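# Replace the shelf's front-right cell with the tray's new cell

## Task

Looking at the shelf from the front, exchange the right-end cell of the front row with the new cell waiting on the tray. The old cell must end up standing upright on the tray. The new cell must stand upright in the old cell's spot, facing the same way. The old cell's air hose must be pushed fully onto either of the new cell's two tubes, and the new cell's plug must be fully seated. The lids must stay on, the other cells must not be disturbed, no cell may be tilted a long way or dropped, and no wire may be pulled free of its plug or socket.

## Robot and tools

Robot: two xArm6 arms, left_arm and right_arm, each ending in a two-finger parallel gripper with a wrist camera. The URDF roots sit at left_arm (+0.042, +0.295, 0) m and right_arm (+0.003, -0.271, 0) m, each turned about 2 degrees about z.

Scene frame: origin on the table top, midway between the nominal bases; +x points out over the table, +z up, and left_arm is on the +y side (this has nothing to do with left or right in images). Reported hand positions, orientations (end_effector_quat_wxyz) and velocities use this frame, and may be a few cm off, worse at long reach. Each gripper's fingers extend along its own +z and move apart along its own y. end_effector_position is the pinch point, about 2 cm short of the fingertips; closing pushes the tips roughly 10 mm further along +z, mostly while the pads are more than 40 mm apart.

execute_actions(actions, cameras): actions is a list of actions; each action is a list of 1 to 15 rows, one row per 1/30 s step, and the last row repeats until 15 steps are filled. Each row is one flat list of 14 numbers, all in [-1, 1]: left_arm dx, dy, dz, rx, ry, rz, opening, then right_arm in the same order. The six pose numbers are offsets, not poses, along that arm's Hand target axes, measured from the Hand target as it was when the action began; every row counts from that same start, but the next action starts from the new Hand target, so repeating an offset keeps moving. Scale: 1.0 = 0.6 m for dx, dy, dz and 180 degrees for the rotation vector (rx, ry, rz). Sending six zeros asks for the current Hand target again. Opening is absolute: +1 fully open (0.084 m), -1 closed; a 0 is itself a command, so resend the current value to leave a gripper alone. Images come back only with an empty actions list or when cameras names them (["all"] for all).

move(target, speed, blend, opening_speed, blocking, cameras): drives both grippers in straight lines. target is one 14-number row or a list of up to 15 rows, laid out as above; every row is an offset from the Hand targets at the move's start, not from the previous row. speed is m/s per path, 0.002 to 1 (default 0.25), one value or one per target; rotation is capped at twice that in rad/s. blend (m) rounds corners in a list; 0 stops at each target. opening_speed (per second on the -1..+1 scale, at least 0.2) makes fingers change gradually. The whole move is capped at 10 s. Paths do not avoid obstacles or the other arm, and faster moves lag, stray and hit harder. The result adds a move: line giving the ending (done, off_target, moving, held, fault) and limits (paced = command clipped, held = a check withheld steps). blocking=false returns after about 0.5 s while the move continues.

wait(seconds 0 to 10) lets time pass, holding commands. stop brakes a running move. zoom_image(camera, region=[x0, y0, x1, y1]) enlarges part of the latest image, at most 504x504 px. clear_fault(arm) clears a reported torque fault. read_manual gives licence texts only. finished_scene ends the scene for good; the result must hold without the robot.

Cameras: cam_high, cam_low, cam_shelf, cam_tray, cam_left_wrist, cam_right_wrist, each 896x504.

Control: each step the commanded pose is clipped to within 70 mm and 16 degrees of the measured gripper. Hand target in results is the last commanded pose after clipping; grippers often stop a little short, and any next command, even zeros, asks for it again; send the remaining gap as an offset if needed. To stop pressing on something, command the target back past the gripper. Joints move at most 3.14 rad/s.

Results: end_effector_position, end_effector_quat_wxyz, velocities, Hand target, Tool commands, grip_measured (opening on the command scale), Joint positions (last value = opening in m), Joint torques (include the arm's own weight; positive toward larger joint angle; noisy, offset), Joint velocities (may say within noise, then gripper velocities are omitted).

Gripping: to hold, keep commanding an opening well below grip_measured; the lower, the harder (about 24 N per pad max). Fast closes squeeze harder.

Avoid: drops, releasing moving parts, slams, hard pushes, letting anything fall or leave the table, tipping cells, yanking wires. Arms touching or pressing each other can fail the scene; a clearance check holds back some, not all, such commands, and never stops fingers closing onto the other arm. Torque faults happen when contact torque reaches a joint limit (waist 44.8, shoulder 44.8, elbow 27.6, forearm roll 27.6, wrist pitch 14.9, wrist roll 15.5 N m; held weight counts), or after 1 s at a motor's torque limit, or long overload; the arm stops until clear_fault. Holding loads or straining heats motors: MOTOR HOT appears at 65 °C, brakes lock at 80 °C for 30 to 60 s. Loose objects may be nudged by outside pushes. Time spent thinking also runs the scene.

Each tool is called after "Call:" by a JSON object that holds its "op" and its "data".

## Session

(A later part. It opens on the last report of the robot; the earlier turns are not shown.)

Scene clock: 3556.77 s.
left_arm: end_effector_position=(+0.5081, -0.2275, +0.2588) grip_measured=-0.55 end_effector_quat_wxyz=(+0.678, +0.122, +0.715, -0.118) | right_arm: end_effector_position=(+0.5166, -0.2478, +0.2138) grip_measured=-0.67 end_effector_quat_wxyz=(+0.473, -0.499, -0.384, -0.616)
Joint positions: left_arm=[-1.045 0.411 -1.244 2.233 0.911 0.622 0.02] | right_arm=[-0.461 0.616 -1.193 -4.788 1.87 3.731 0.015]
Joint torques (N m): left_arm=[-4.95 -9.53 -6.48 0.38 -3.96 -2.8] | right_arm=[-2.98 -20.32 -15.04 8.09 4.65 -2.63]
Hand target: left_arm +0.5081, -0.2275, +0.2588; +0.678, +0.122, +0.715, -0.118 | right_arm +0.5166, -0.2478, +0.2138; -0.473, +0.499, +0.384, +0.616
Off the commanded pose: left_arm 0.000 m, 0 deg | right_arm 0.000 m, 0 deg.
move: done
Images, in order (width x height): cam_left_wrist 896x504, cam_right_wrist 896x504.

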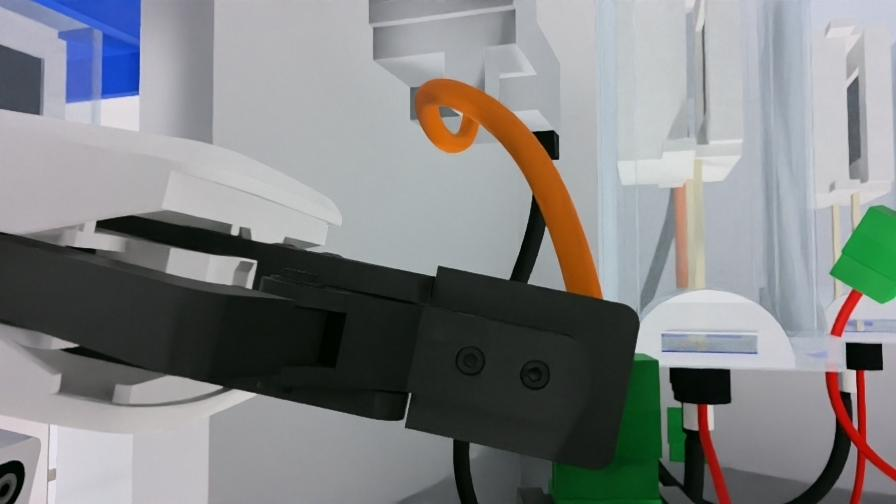

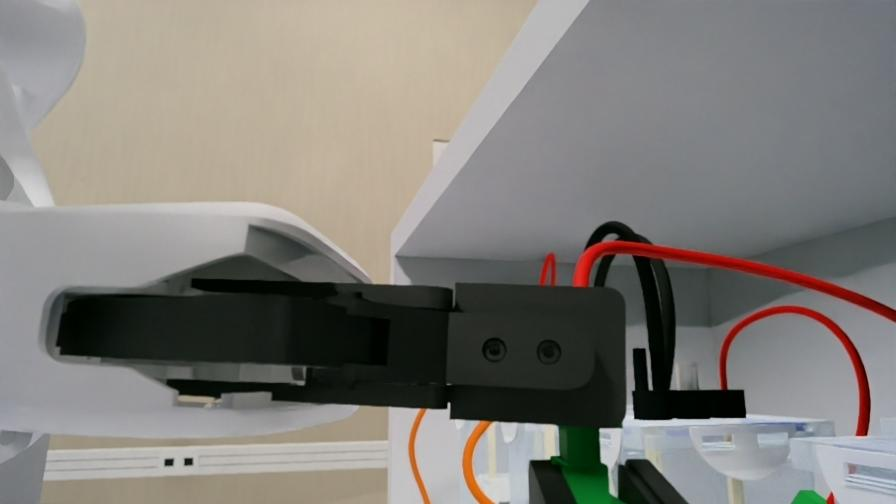

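Call:
{"op": "move", "data": {"target": [0.0025,0,0.00015,0,0,0,-1,0,0,0,0,0,0,-1], "speed": 0.015, "cameras": ["cam_left_wrist","cam_right_wrist"]}}

Call:
{"op": "zoom_image", "data": {"camera": "cam_left_wrist", "region": [520, 324, 700, 504]}}

Call:
{"op": "zoom_image", "data": {"camera": "cam_right_wrist", "region": [520, 414, 680, 504]}}

Scene clock: 3576.33 s.
left_arm: end_effector_position=(+0.5082, -0.2274, +0.2574) grip_measured=-0.55 end_effector_quat_wxyz=(+0.678, +0.122, +0.715, -0.118) | right_arm: end_effector_position=(+0.5166, -0.2478, +0.2137) grip_measured=-0.67 end_effector_quat_wxyz=(+0.473, -0.499, -0.384, -0.616)
Joint positions: left_arm=[-1.046 0.414 -1.244 2.235 0.913 0.619 0.02] | right_arm=[-0.461 0.617 -1.193 -4.788 1.87 3.731 0.015]
Joint torques (N m): left_arm=[-7.85 -4.4 -1.65 0.69 -2.98 -2.92] | right_arm=[5.54 -24.48 -14.76 8.07 4.12 -2.61]
Hand target: left_arm +0.5081, -0.2275, +0.2573; +0.678, +0.122, +0.715, -0.118 | right_arm +0.5166, -0.2478, +0.2138; -0.473, +0.499, +0.384, +0.616
Off the commanded pose: left_arm 0.000 m, 0 deg | right_arm 0.000 m, 0 deg.
move: done
Images, in order (width x height): cam_left_wrist 896x504, cam_right_wrist 896x504.

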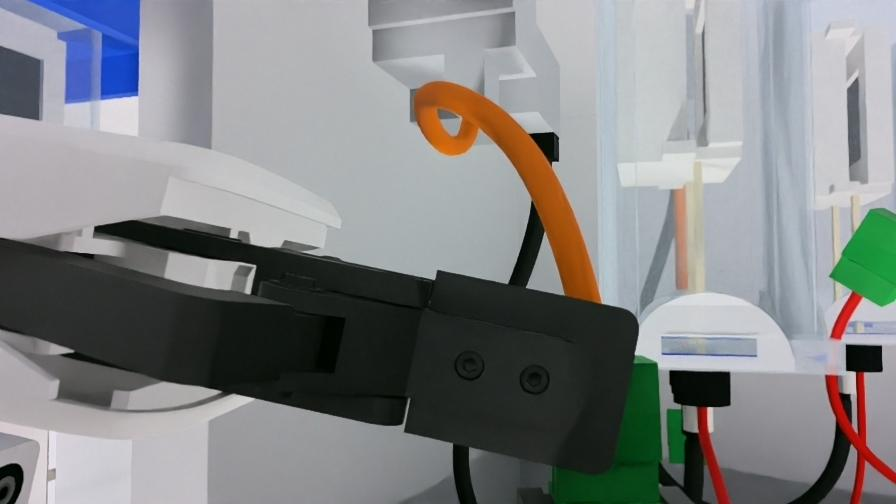

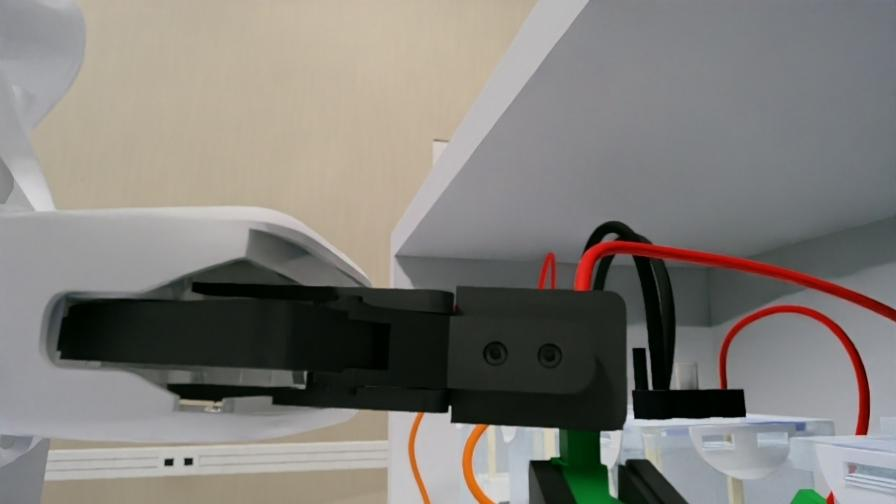

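Scaled by 2.800.

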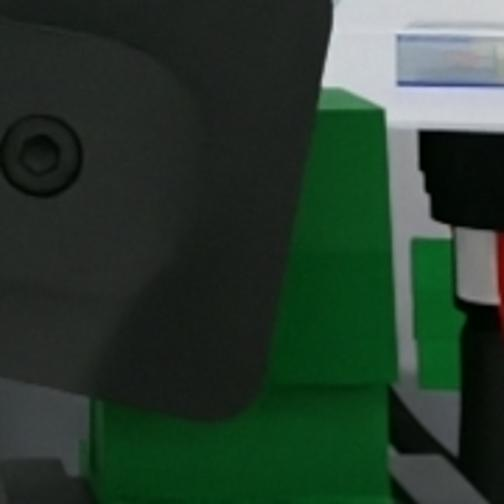

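Scaled by 3.150.

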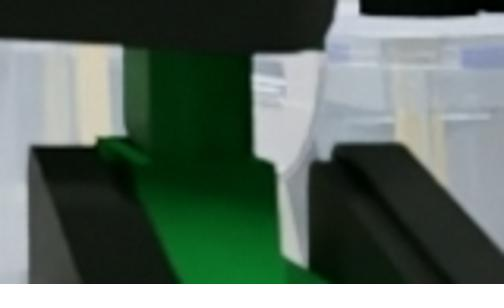

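Call:
{"op": "move", "data": {"target": [0.0025,0,0.00015,0,0,0,-1,0,0,0,0,0,0,-1], "speed": 0.015, "cameras": ["cam_left_wrist","cam_right_wrist"]}}

Call:
{"op": "zoom_image", "data": {"camera": "cam_left_wrist", "region": [520, 324, 700, 504]}}

Call:
{"op": "zoom_image", "data": {"camera": "cam_right_wrist", "region": [520, 414, 680, 504]}}

Scene clock: 3590.53 s.
left_arm: end_effector_position=(+0.5081, -0.2275, +0.2558) grip_measured=-0.55 end_effector_quat_wxyz=(+0.678, +0.122, +0.715, -0.118) | right_arm: end_effector_position=(+0.5166, -0.2478, +0.2138) grip_measured=-0.67 end_effector_quat_wxyz=(+0.473, -0.499, -0.384, -0.616)
Joint positions: left_arm=[-1.046 0.416 -1.244 2.237 0.915 0.616 0.02] | right_arm=[-0.461 0.616 -1.193 -4.788 1.87 3.731 0.015]
Joint torques (N m): left_arm=[-8.78 -5.64 -2.79 0.89 -2.97 -2.95] | right_arm=[6.05 -31.58 -14.46 7.95 4.39 -2.57]
Hand target: left_arm +0.5081, -0.2275, +0.2558; +0.678, +0.122, +0.715, -0.118 | right_arm +0.5166, -0.2478, +0.2138; -0.473, +0.499, +0.384, +0.616
Off the commanded pose: left_arm 0.000 m, 0 deg | right_arm 0.000 m, 0 deg.
move: done
Images, in order (width x height): cam_left_wrist 896x504, cam_right_wrist 896x504.

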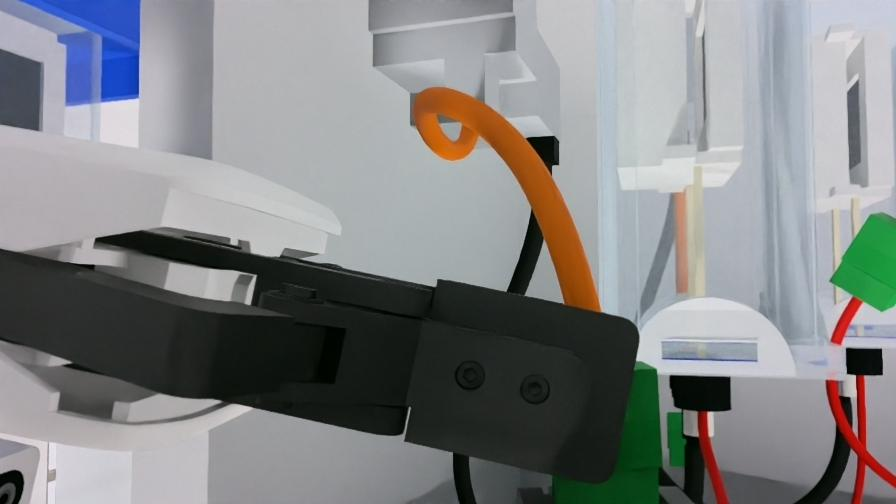

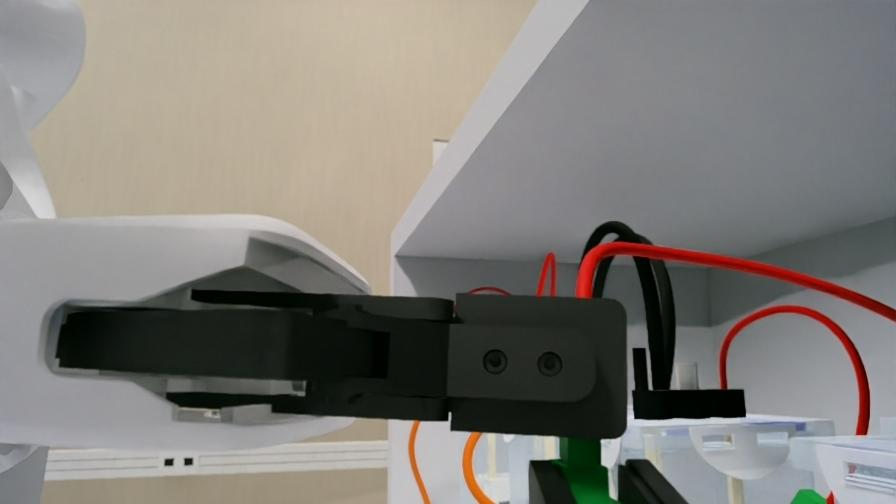

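Scaled by 2.800.

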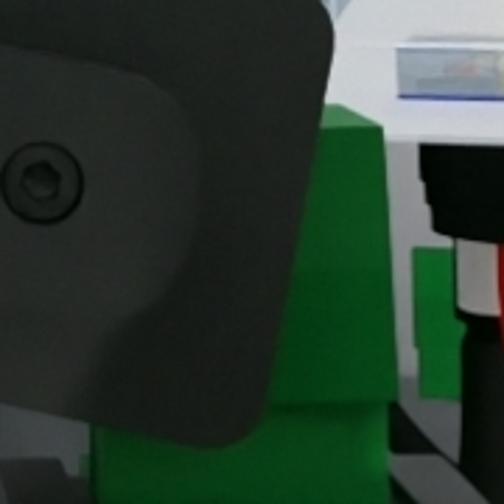

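Scaled by 3.150.

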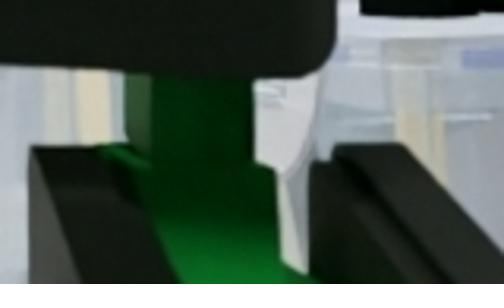

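Call:
{"op": "move", "data": {"target": [[0,0,0,0,0,0,-1,-0.00154,0,0.00126,0,0.0167,0,-1],[0.0017,0,0.0001,0,0,0,-1,-0.00154,0,0.00126,0,0.0167,0,-1]], "speed": 0.02, "cameras": ["cam_left_wrist","cam_right_wrist"]}}

Call:
{"op": "zoom_image", "data": {"camera": "cam_left_wrist", "region": [520, 324, 700, 504]}}

Call:
{"op": "zoom_image", "data": {"camera": "cam_right_wrist", "region": [520, 414, 680, 504]}}

Scene clock: 3618.47 s.
left_arm: end_effector_position=(+0.5082, -0.2275, +0.2550) grip_measured=-0.55 end_effector_quat_wxyz=(+0.678, +0.122, +0.715, -0.118) | right_arm: end_effector_position=(+0.5169, -0.2469, +0.2130) grip_measured=-0.67 end_effector_quat_wxyz=(+0.483, -0.483, -0.371, -0.629)
Joint positions: left_arm=[-1.046 0.418 -1.244 2.238 0.916 0.614 0.02] | right_arm=[-0.459 0.652 -1.204 -4.764 1.911 3.714 0.015]
Joint torques (N m): left_arm=[-9.03 -5.08 -3.38 1 -3.12 -2.9] | right_arm=[7.68 -23.01 -15.41 8.66 5.76 -2.7]
Hand target: left_arm +0.5081, -0.2275, +0.2548; +0.678, +0.122, +0.715, -0.118 | right_arm +0.5169, -0.2469, +0.2130; -0.483, +0.483, +0.371, +0.629
Off the commanded pose: left_arm 0.000 m, 0 deg | right_arm 0.000 m, 0 deg.
move: done
Images, in order (width x height): cam_left_wrist 896x504, cam_right_wrist 896x504.

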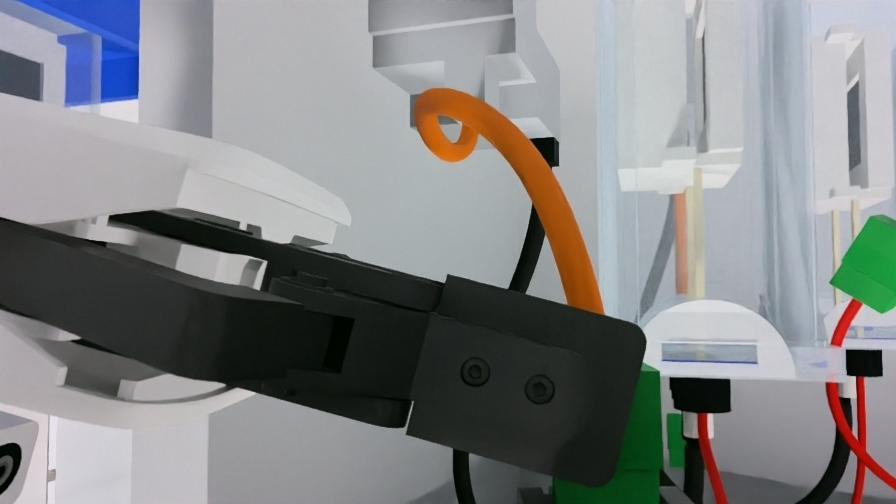

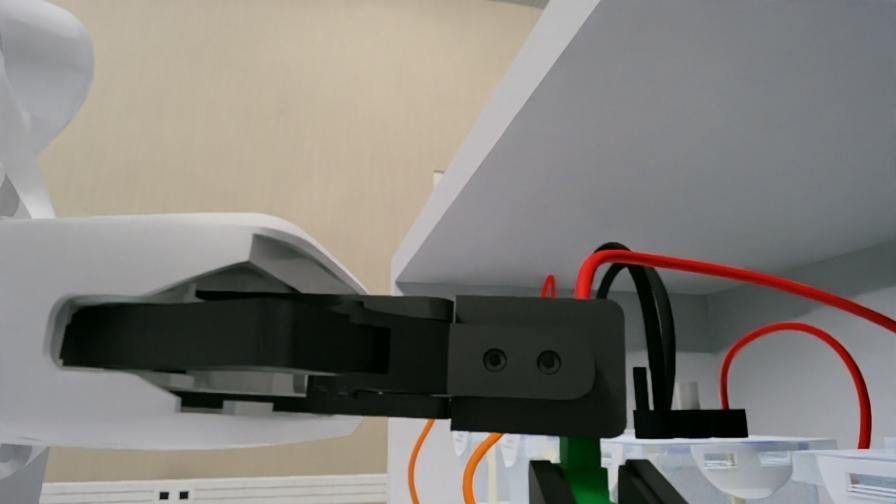

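Scaled by 2.800.

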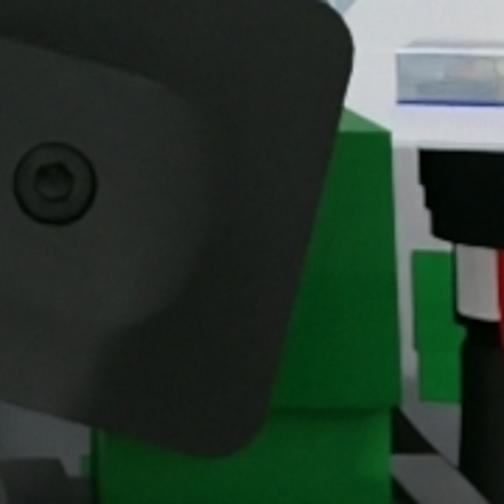

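Scaled by 3.150.

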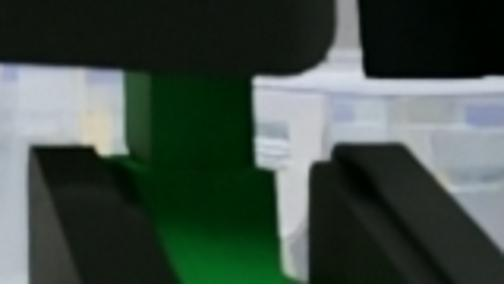

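Call:
{"op": "move", "data": {"target": [-0.0017,0,-0.0001,0,0,0,-0.36,0,0,0,0,0,0,-1], "speed": 0.015, "opening_speed": 0.25, "cameras": ["cam_left_wrist","cam_right_wrist"]}}

Call:
{"op": "zoom_image", "data": {"camera": "cam_right_wrist", "region": [480, 280, 700, 504]}}

Call:
{"op": "zoom_image", "data": {"camera": "cam_left_wrist", "region": [520, 324, 700, 504]}}

Scene clock: 3661.57 s.
left_arm: end_effector_position=(+0.5081, -0.2275, +0.2558) grip_measured=-0.38 end_effector_quat_wxyz=(+0.678, +0.122, +0.715, -0.118) | right_arm: end_effector_position=(+0.5169, -0.2469, +0.2131) grip_measured=-0.67 end_effector_quat_wxyz=(+0.483, -0.483, -0.371, -0.629)
Joint positions: left_arm=[-1.046 0.416 -1.244 2.237 0.915 0.616 0.028] | right_arm=[-0.459 0.652 -1.204 -4.764 1.911 3.714 0.015]
Joint torques (N m): left_arm=[-1.19 -20.75 -20.1 0.2 3.16 2.41] | right_arm=[-1.29 -19.56 -7.81 -1.39 1.91 -1.52]
Hand target: left_arm +0.5081, -0.2275, +0.2558; +0.678, +0.122, +0.715, -0.118 | right_arm +0.5169, -0.2469, +0.2130; -0.483, +0.483, +0.371, +0.629
Off the commanded pose: left_arm 0.000 m, 0 deg | right_arm 0.000 m, 0 deg.
move: done
Images, in order (width x height): cam_left_wrist 896x504, cam_right_wrist 896x504.

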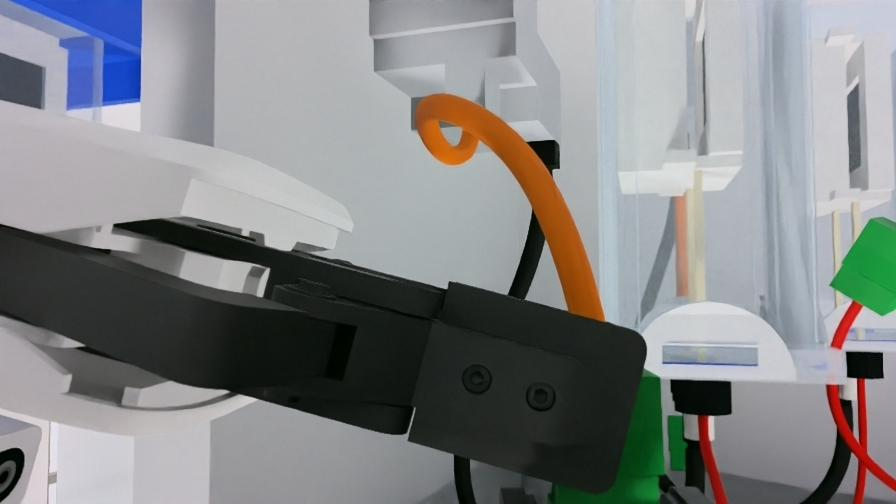

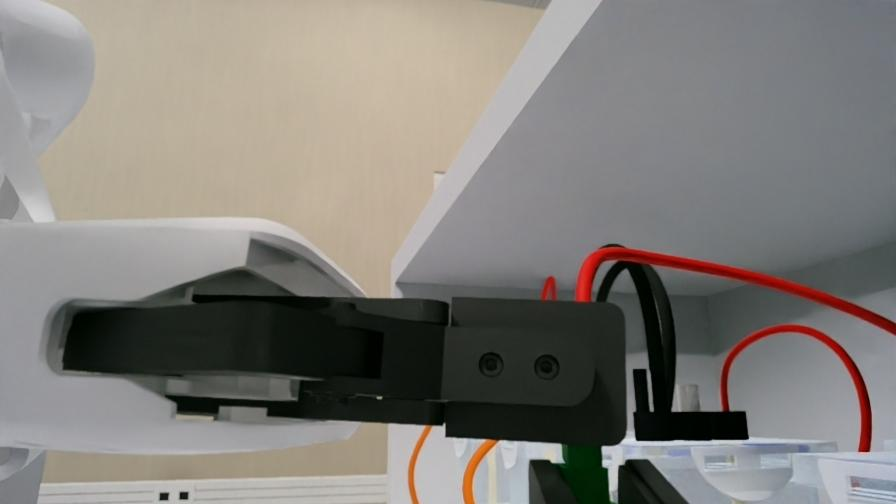

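Scaled by 2.250.

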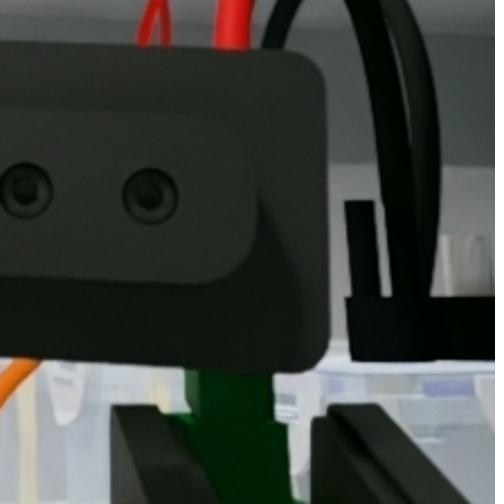

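Scaled by 2.800.

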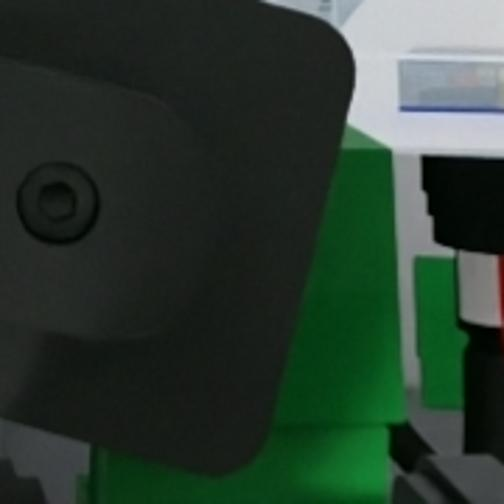

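Call:
{"op": "move", "data": {"target": [-0.0267,0,-0.0015,0,0,0,-0.36,0,0,0,0,0,0,-1], "speed": 0.03, "cameras": ["cam_left_wrist","cam_right_wrist"]}}

Call:
{"op": "zoom_image", "data": {"camera": "cam_right_wrist", "region": [480, 280, 700, 504]}}

Call:
{"op": "zoom_image", "data": {"camera": "cam_left_wrist", "region": [520, 324, 700, 504]}}

Scene clock: 3668.17 s.
left_arm: end_effector_position=(+0.5081, -0.2275, +0.2718) grip_measured=-0.38 end_effector_quat_wxyz=(+0.678, +0.122, +0.715, -0.118) | right_arm: end_effector_position=(+0.5169, -0.2469, +0.2130) grip_measured=-0.67 end_effector_quat_wxyz=(+0.483, -0.483, -0.371, -0.629)
Joint positions: left_arm=[-1.043 0.388 -1.248 2.219 0.893 0.647 0.028] | right_arm=[-0.459 0.652 -1.204 -4.764 1.911 3.714 0.015]
Joint torques (N m): left_arm=[4.45 -29.14 -20.36 -1.04 0.16 2.7] | right_arm=[-3.87 -15.08 -6.21 -1.39 0.57 -0.91]
Hand target: left_arm +0.5081, -0.2275, +0.2718; +0.678, +0.122, +0.715, -0.118 | right_arm +0.5169, -0.2469, +0.2130; -0.483, +0.483, +0.371, +0.629
Off the commanded pose: left_arm 0.000 m, 0 deg | right_arm 0.000 m, 0 deg.
move: done
Images, in order (width x height): cam_left_wrist 896x504, cam_right_wrist 896x504.

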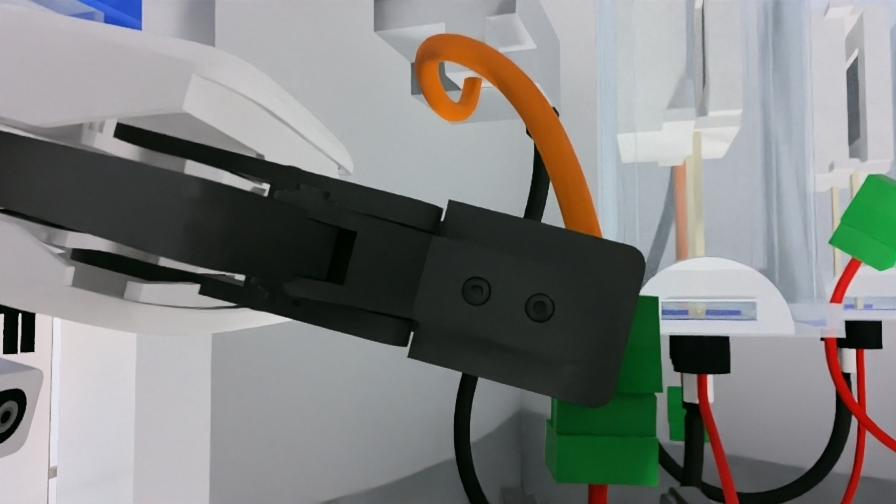

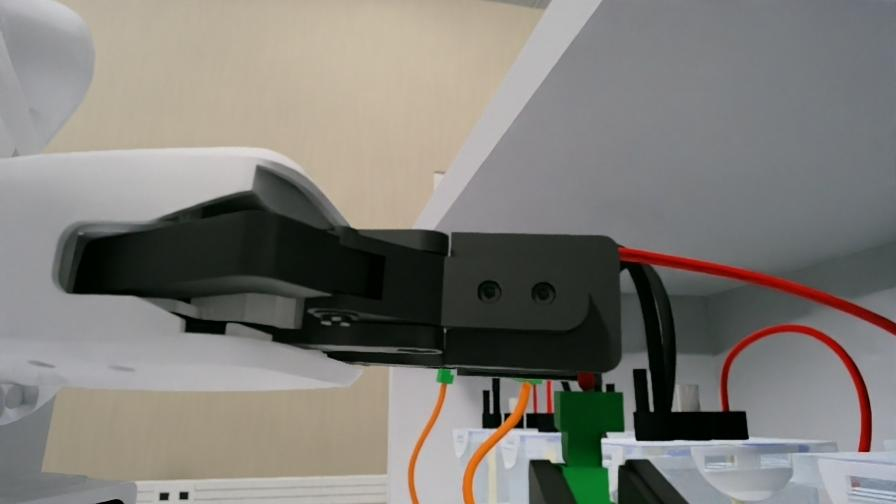

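Scaled by 2.250.

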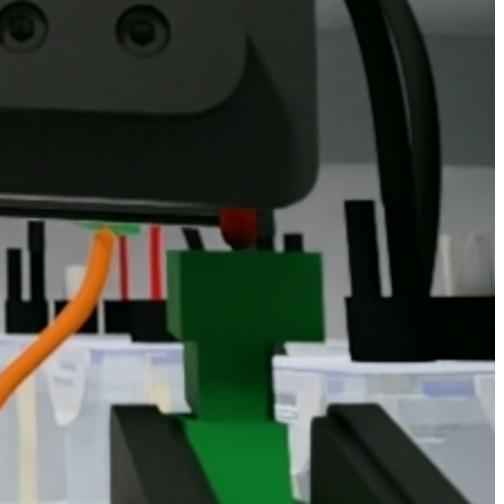

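Scaled by 2.800.

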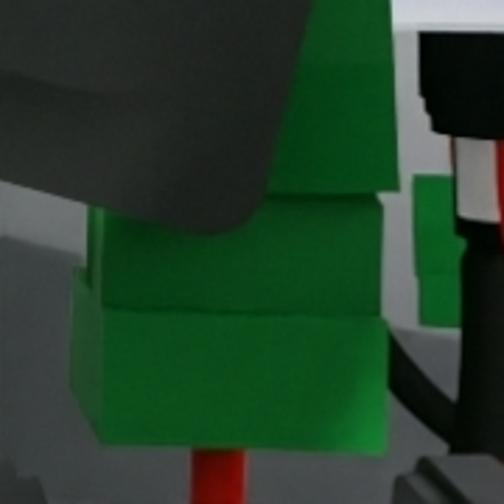

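Call:
{"op": "zoom_image", "data": {"camera": "cam_right_wrist", "region": [530, 370, 650, 504]}}

Call:
{"op": "zoom_image", "data": {"camera": "cam_left_wrist", "region": [535, 370, 675, 490]}}

Scaled by 3.761.

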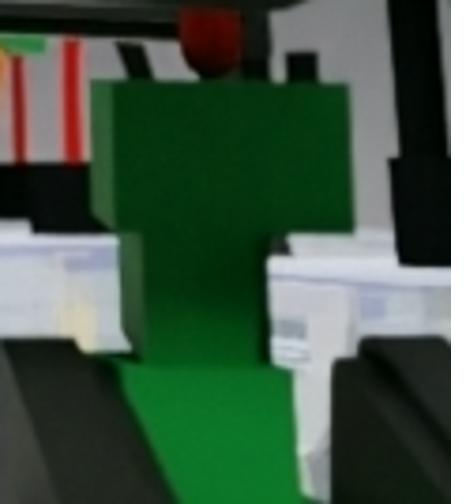

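Scaled by 3.600.

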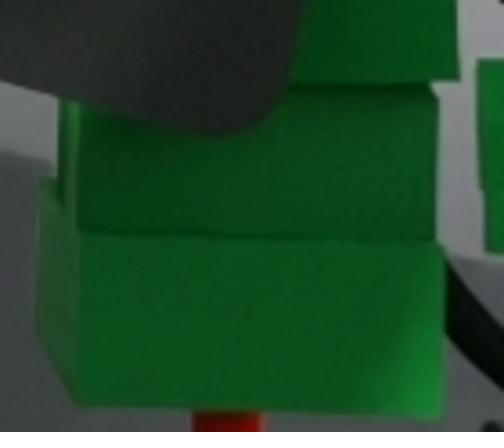

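Call:
{"op": "zoom_image", "data": {"camera": "cam_left_wrist", "region": [796, 160, 896, 300]}}

Call:
{"op": "zoom_image", "data": {"camera": "cam_left_wrist", "region": [640, 370, 710, 460]}}

Scaled by 3.600.

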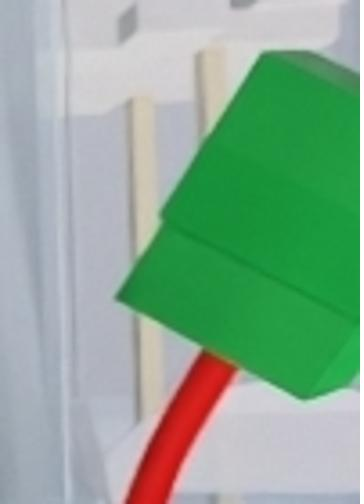

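Scaled by 5.600.

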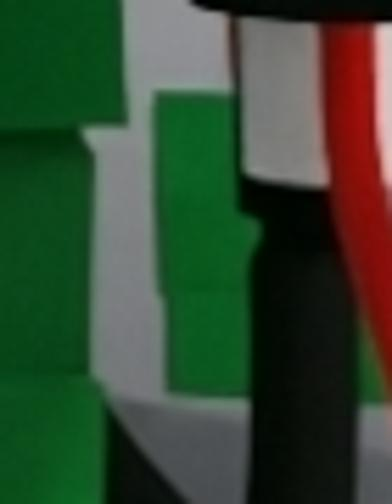

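Call:
{"op": "move", "data": {"target": [[0.0267,0,0.0015,0,0,0,-0.36,0,0,0,0,0,0,-1],[0.0267,0.0,0.0015,0,0,0,-1,0,0,0,0,0,0,-1]], "speed": 0.03, "opening_speed": 0.3, "cameras": ["cam_left_wrist","cam_right_wrist"]}}

Scene clock: 3749.67 s.
left_arm: end_effector_position=(+0.5081, -0.2275, +0.2558) grip_measured=-0.55 end_effector_quat_wxyz=(+0.678, +0.122, +0.715, -0.118) | right_arm: end_effector_position=(+0.5169, -0.2469, +0.2130) grip_measured=-0.67 end_effector_quat_wxyz=(+0.483, -0.483, -0.371, -0.629)
Joint positions: left_arm=[-1.046 0.416 -1.244 2.237 0.915 0.616 0.02] | right_arm=[-0.459 0.652 -1.204 -4.764 1.911 3.714 0.015]
Joint torques (N m): left_arm=[-3.08 -19.32 -16.2 1.83 2.08 -2.83] | right_arm=[-3.97 -15.34 -6.29 -1.16 0.57 0.17]
Hand target: left_arm +0.5081, -0.2275, +0.2558; +0.678, +0.122, +0.715, -0.118 | right_arm +0.5169, -0.2469, +0.2130; -0.483, +0.483, +0.371, +0.629
Off the commanded pose: left_arm 0.000 m, 0 deg | right_arm 0.000 m, 0 deg.
move: done
Images, in order (width x height): cam_left_wrist 896x504, cam_right_wrist 896x504.

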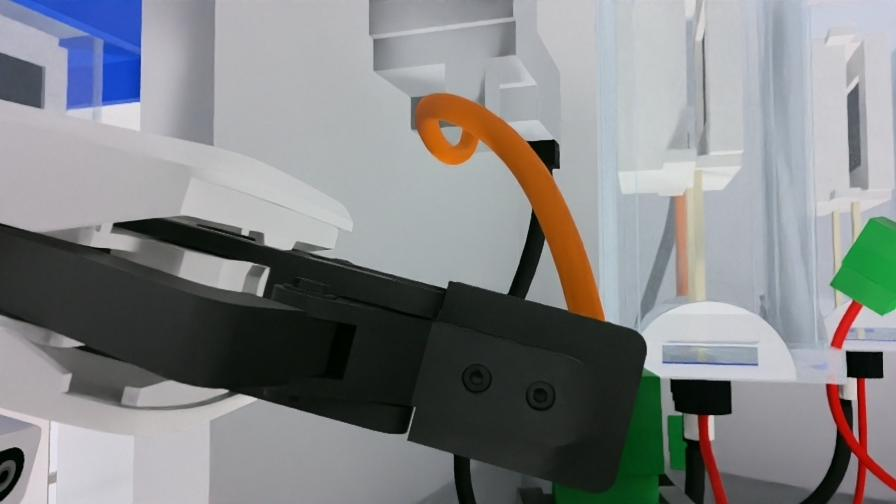

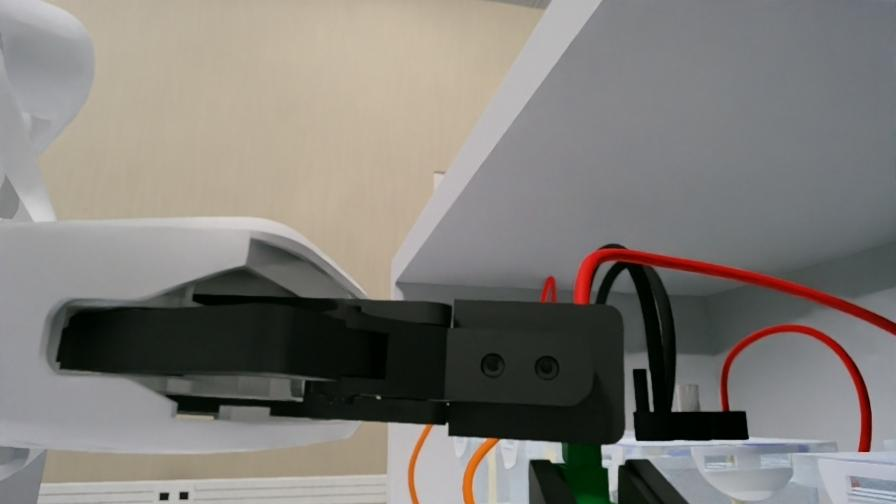

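Call:
{"op": "move", "data": {"target": [[0,0.0003,-0.0008,0,0,0,-1,0,0,0,0,0,0,-1],[0.0025,0.0003,-0.0007,0,0,0,-1,0,0,0,0,0,0,-1]], "speed": 0.015, "cameras": ["cam_left_wrist","cam_right_wrist"]}}

Call:
{"op": "zoom_image", "data": {"camera": "cam_right_wrist", "region": [530, 370, 650, 504]}}

Call:
{"op": "zoom_image", "data": {"camera": "cam_left_wrist", "region": [520, 324, 700, 504]}}

Scene clock: 3756.90 s.
left_arm: end_effector_position=(+0.5078, -0.2272, +0.2547) grip_measured=-0.55 end_effector_quat_wxyz=(+0.678, +0.122, +0.715, -0.118) | right_arm: end_effector_position=(+0.5169, -0.2469, +0.2129) grip_measured=-0.67 end_effector_quat_wxyz=(+0.483, -0.483, -0.371, -0.629)
Joint positions: left_arm=[-1.047 0.417 -1.241 2.238 0.918 0.613 0.02] | right_arm=[-0.459 0.652 -1.204 -4.764 1.911 3.714 0.015]
Joint torques (N m): left_arm=[-4.57 -13.55 -11.46 1.19 0.85 -2.9] | right_arm=[-3.9 -18.55 -7.81 0.85 1.84 0.97]
Hand target: left_arm +0.5077, -0.2272, +0.2543; +0.678, +0.122, +0.715, -0.118 | right_arm +0.5169, -0.2469, +0.2130; -0.483, +0.483, +0.371, +0.629
Off the commanded pose: left_arm 0.000 m, 0 deg | right_arm 0.000 m, 0 deg.
move: done
Images, in order (width x height): cam_left_wrist 896x504, cam_right_wrist 896x504.

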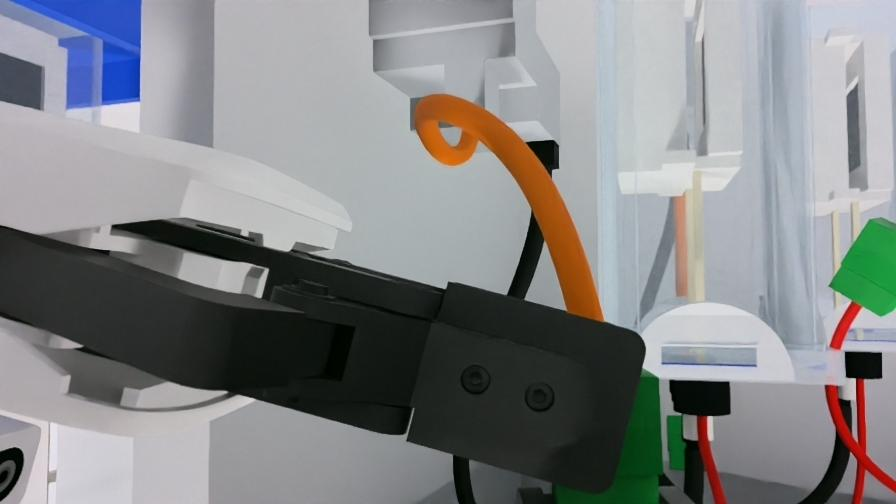

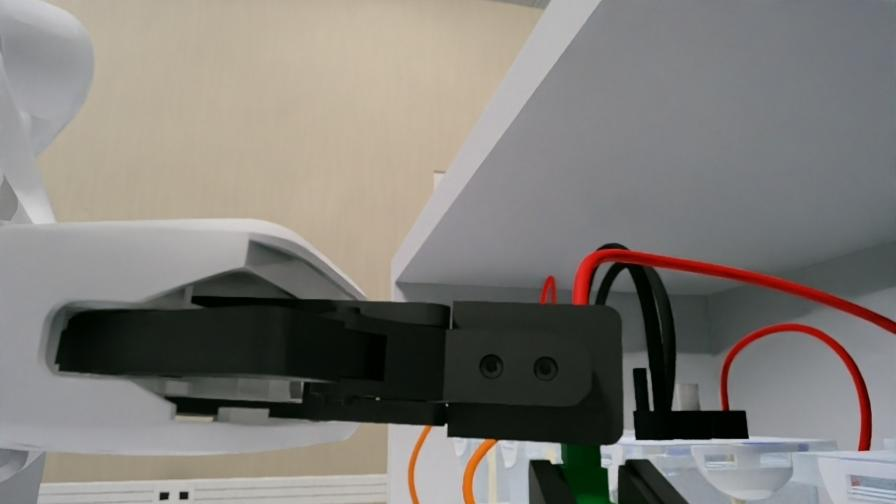

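Scaled by 3.761.

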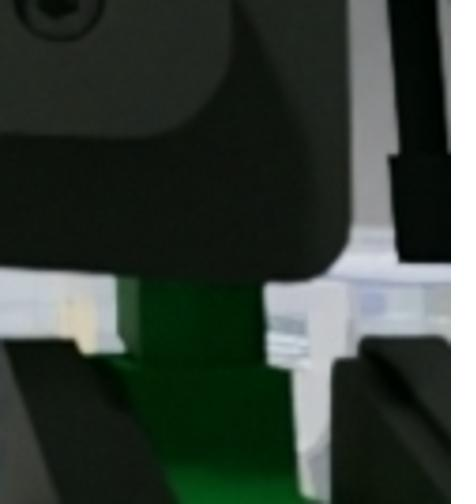

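Scaled by 2.800.

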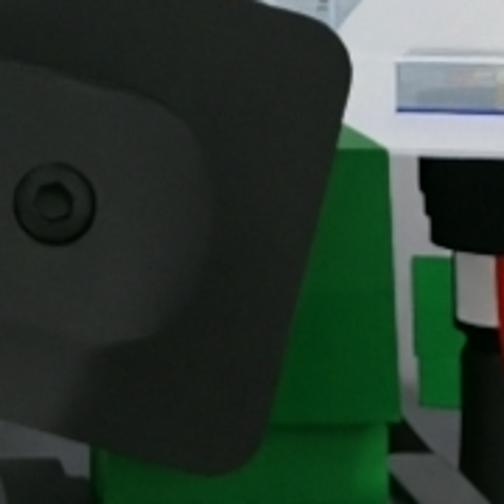

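Call:
{"op": "move", "data": {"target": [0,0,-0.0005,0,0,0,-1,0,0,0,0,0,0,-1], "speed": 0.015}}

Call:
{"op": "move", "data": {"target": [0,0,-0.0005,0,0,0,-1,0,0,0,0,0,0,-1], "speed": 0.015}}

Call:
{"op": "move", "data": {"target": [0,0,-0.0005,0,0,0,-1,0,0,0,0,0,0,-1], "speed": 0.015, "cameras": ["cam_left_wrist","cam_right_wrist"]}}

Call:
{"op": "zoom_image", "data": {"camera": "cam_right_wrist", "region": [530, 370, 650, 504]}}

Call:
{"op": "zoom_image", "data": {"camera": "cam_left_wrist", "region": [520, 324, 700, 504]}}

Scene clock: 3764.23 s.
left_arm: end_effector_position=(+0.5074, -0.2271, +0.2543) grip_measured=-0.55 end_effector_quat_wxyz=(+0.678, +0.122, +0.715, -0.118) | right_arm: end_effector_position=(+0.5168, -0.2469, +0.2130) grip_measured=-0.67 end_effector_quat_wxyz=(+0.483, -0.483, -0.371, -0.629)
Joint positions: left_arm=[-1.047 0.417 -1.24 2.238 0.918 0.613 0.02] | right_arm=[-0.459 0.652 -1.204 -4.764 1.911 3.714 0.015]
Joint torques (N m): left_arm=[-6.51 -21.03 -7.21 -1.71 -0.46 -2.92] | right_arm=[-4.2 -31.03 -13.25 6.48 3.98 1.52]
Hand target: left_arm +0.5074, -0.2271, +0.2543; +0.678, +0.122, +0.715, -0.118 | right_arm +0.5169, -0.2469, +0.2130; -0.483, +0.483, +0.371, +0.629
Off the commanded pose: left_arm 0.000 m, 0 deg | right_arm 0.000 m, 0 deg.
move: done

Scene clock: 3764.93 s.
left_arm: end_effector_position=(+0.5072, -0.2270, +0.2543) grip_measured=-0.55 end_effector_quat_wxyz=(+0.678, +0.122, +0.715, -0.118) | right_arm: end_effector_position=(+0.5168, -0.2469, +0.2130) grip_measured=-0.67 end_effector_quat_wxyz=(+0.483, -0.483, -0.371, -0.629)
Joint positions: left_arm=[-1.047 0.416 -1.239 2.238 0.918 0.613 0.02] | right_arm=[-0.459 0.652 -1.204 -4.764 1.911 3.714 0.015]
Joint torques (N m): left_arm=[-7.14 -21.8 -7.67 -1.67 -0.3 -2.79] | right_arm=[-3.91 -30.68 -13.35 6.52 3.29 1.69]
Hand target: left_arm +0.5072, -0.2270, +0.2543; +0.678, +0.122, +0.715, -0.118 | right_arm +0.5169, -0.2469, +0.2130; -0.483, +0.483, +0.371, +0.629
Off the commanded pose: left_arm 0.000 m, 0 deg | right_arm 0.000 m, 0 deg.
move: done

Scene clock: 3765.63 s.
left_arm: end_effector_position=(+0.5069, -0.2269, +0.2544) grip_measured=-0.55 end_effector_quat_wxyz=(+0.678, +0.122, +0.715, -0.118) | right_arm: end_effector_position=(+0.5168, -0.2469, +0.2130) grip_measured=-0.67 end_effector_quat_wxyz=(+0.483, -0.483, -0.371, -0.629)
Joint positions: left_arm=[-1.048 0.415 -1.238 2.237 0.919 0.613 0.02] | right_arm=[-0.459 0.652 -1.204 -4.764 1.911 3.714 0.015]
Joint torques (N m): left_arm=[-7.64 -22.66 -8.02 -1.51 -0.31 -2.86] | right_arm=[-3.72 -30.38 -13.3 6.67 2.47 1.56]
Hand target: left_arm +0.5069, -0.2269, +0.2544; +0.678, +0.122, +0.715, -0.118 | right_arm +0.5169, -0.2469, +0.2130; -0.483, +0.483, +0.371, +0.629
Off the commanded pose: left_arm 0.000 m, 0 deg | right_arm 0.000 m, 0 deg.
move: done
Images, in order (width x height): cam_left_wrist 896x504, cam_right_wrist 896x504.

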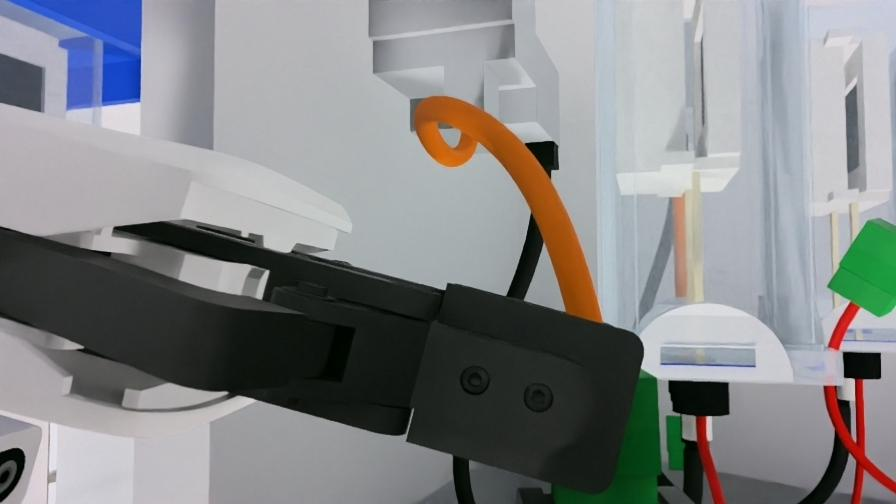

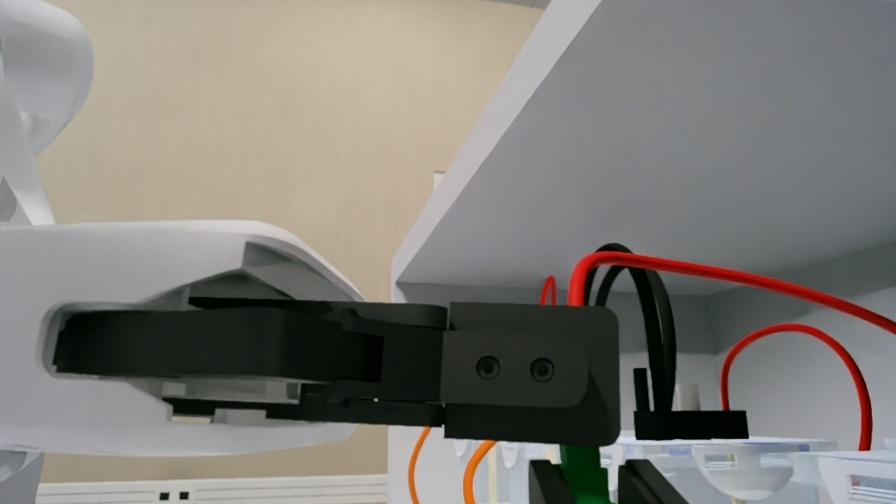

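Scaled by 3.761.

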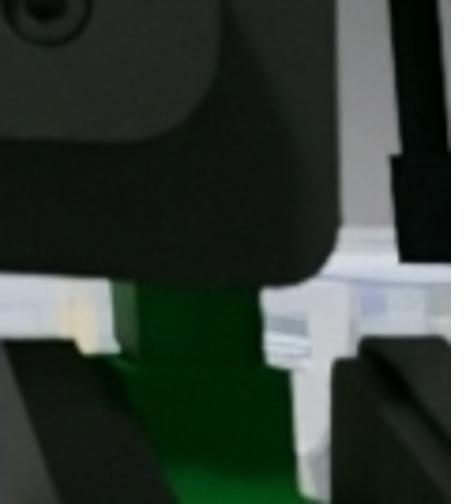

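Scaled by 2.800.

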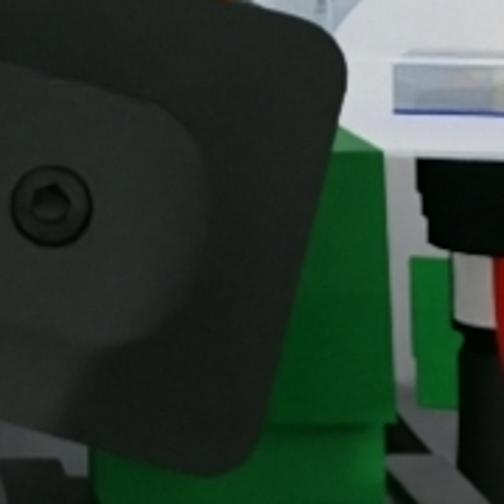

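Call:
{"op": "move", "data": {"target": [0,0,0.0008,0,0,0,-1,0,0,0,0,0,0,-1], "speed": 0.015, "cameras": ["cam_left_wrist","cam_right_wrist"]}}

Call:
{"op": "zoom_image", "data": {"camera": "cam_left_wrist", "region": [610, 440, 690, 504]}}

Call:
{"op": "zoom_image", "data": {"camera": "cam_right_wrist", "region": [540, 430, 630, 504]}}

Scene clock: 3780.97 s.
left_arm: end_effector_position=(+0.5073, -0.2271, +0.2544) grip_measured=-0.55 end_effector_quat_wxyz=(+0.678, +0.122, +0.715, -0.118) | right_arm: end_effector_position=(+0.5169, -0.2469, +0.2130) grip_measured=-0.67 end_effector_quat_wxyz=(+0.483, -0.483, -0.371, -0.629)
Joint positions: left_arm=[-1.047 0.417 -1.24 2.238 0.918 0.613 0.02] | right_arm=[-0.459 0.652 -1.204 -4.764 1.911 3.714 0.015]
Joint torques (N m): left_arm=[1.81 -12.56 -13.93 1.42 -2.72 -1.06] | right_arm=[-3.67 -27.56 -13.27 6.15 2.42 1.63]
Hand target: left_arm +0.5073, -0.2270, +0.2543; +0.678, +0.122, +0.715, -0.118 | right_arm +0.5169, -0.2469, +0.2130; -0.483, +0.483, +0.371, +0.629
Off the commanded pose: left_arm 0.000 m, 0 deg | right_arm 0.000 m, 0 deg.
move: done
Images, in order (width x height): cam_left_wrist 896x504, cam_right_wrist 896x504.

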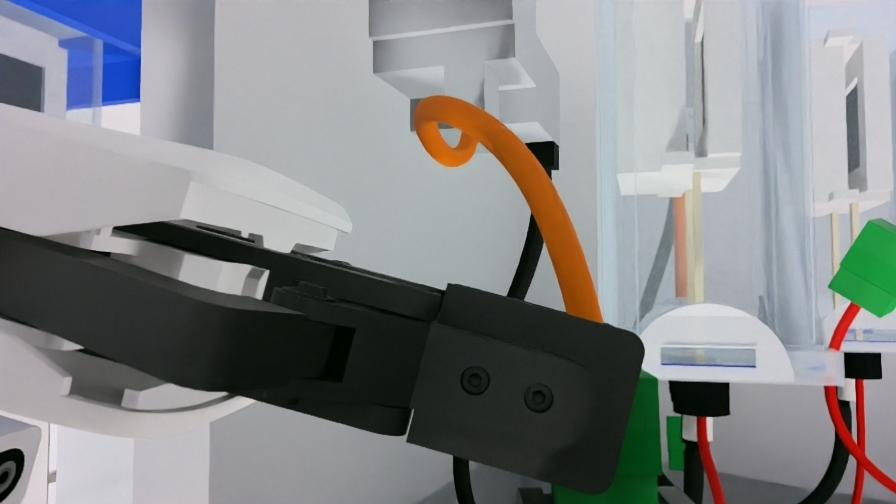

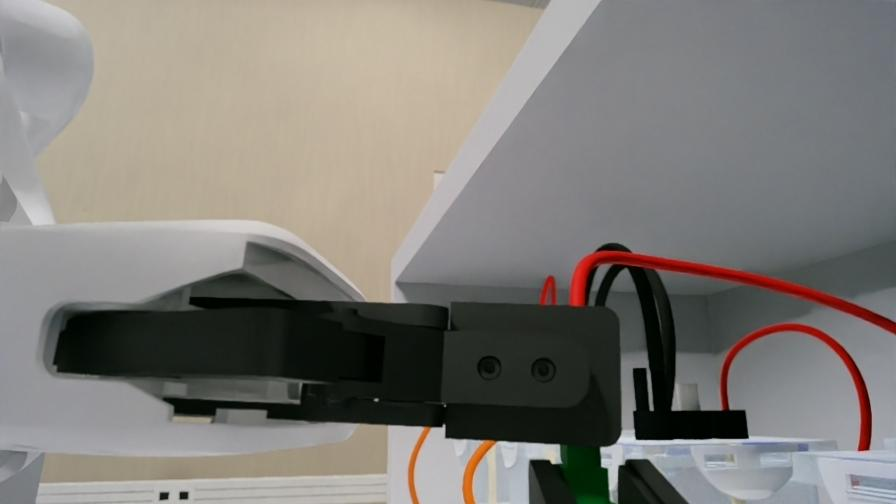

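Scaled by 6.300.

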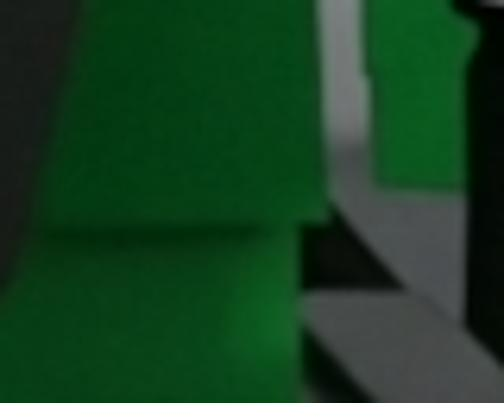

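Scaled by 5.600.

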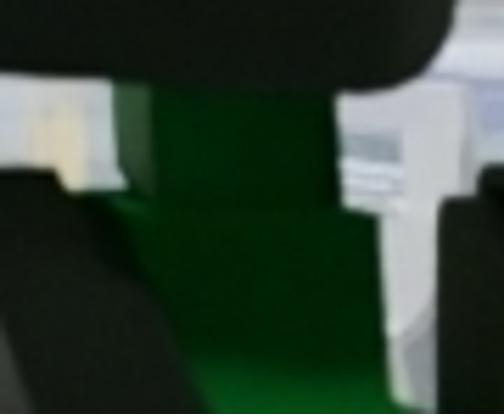

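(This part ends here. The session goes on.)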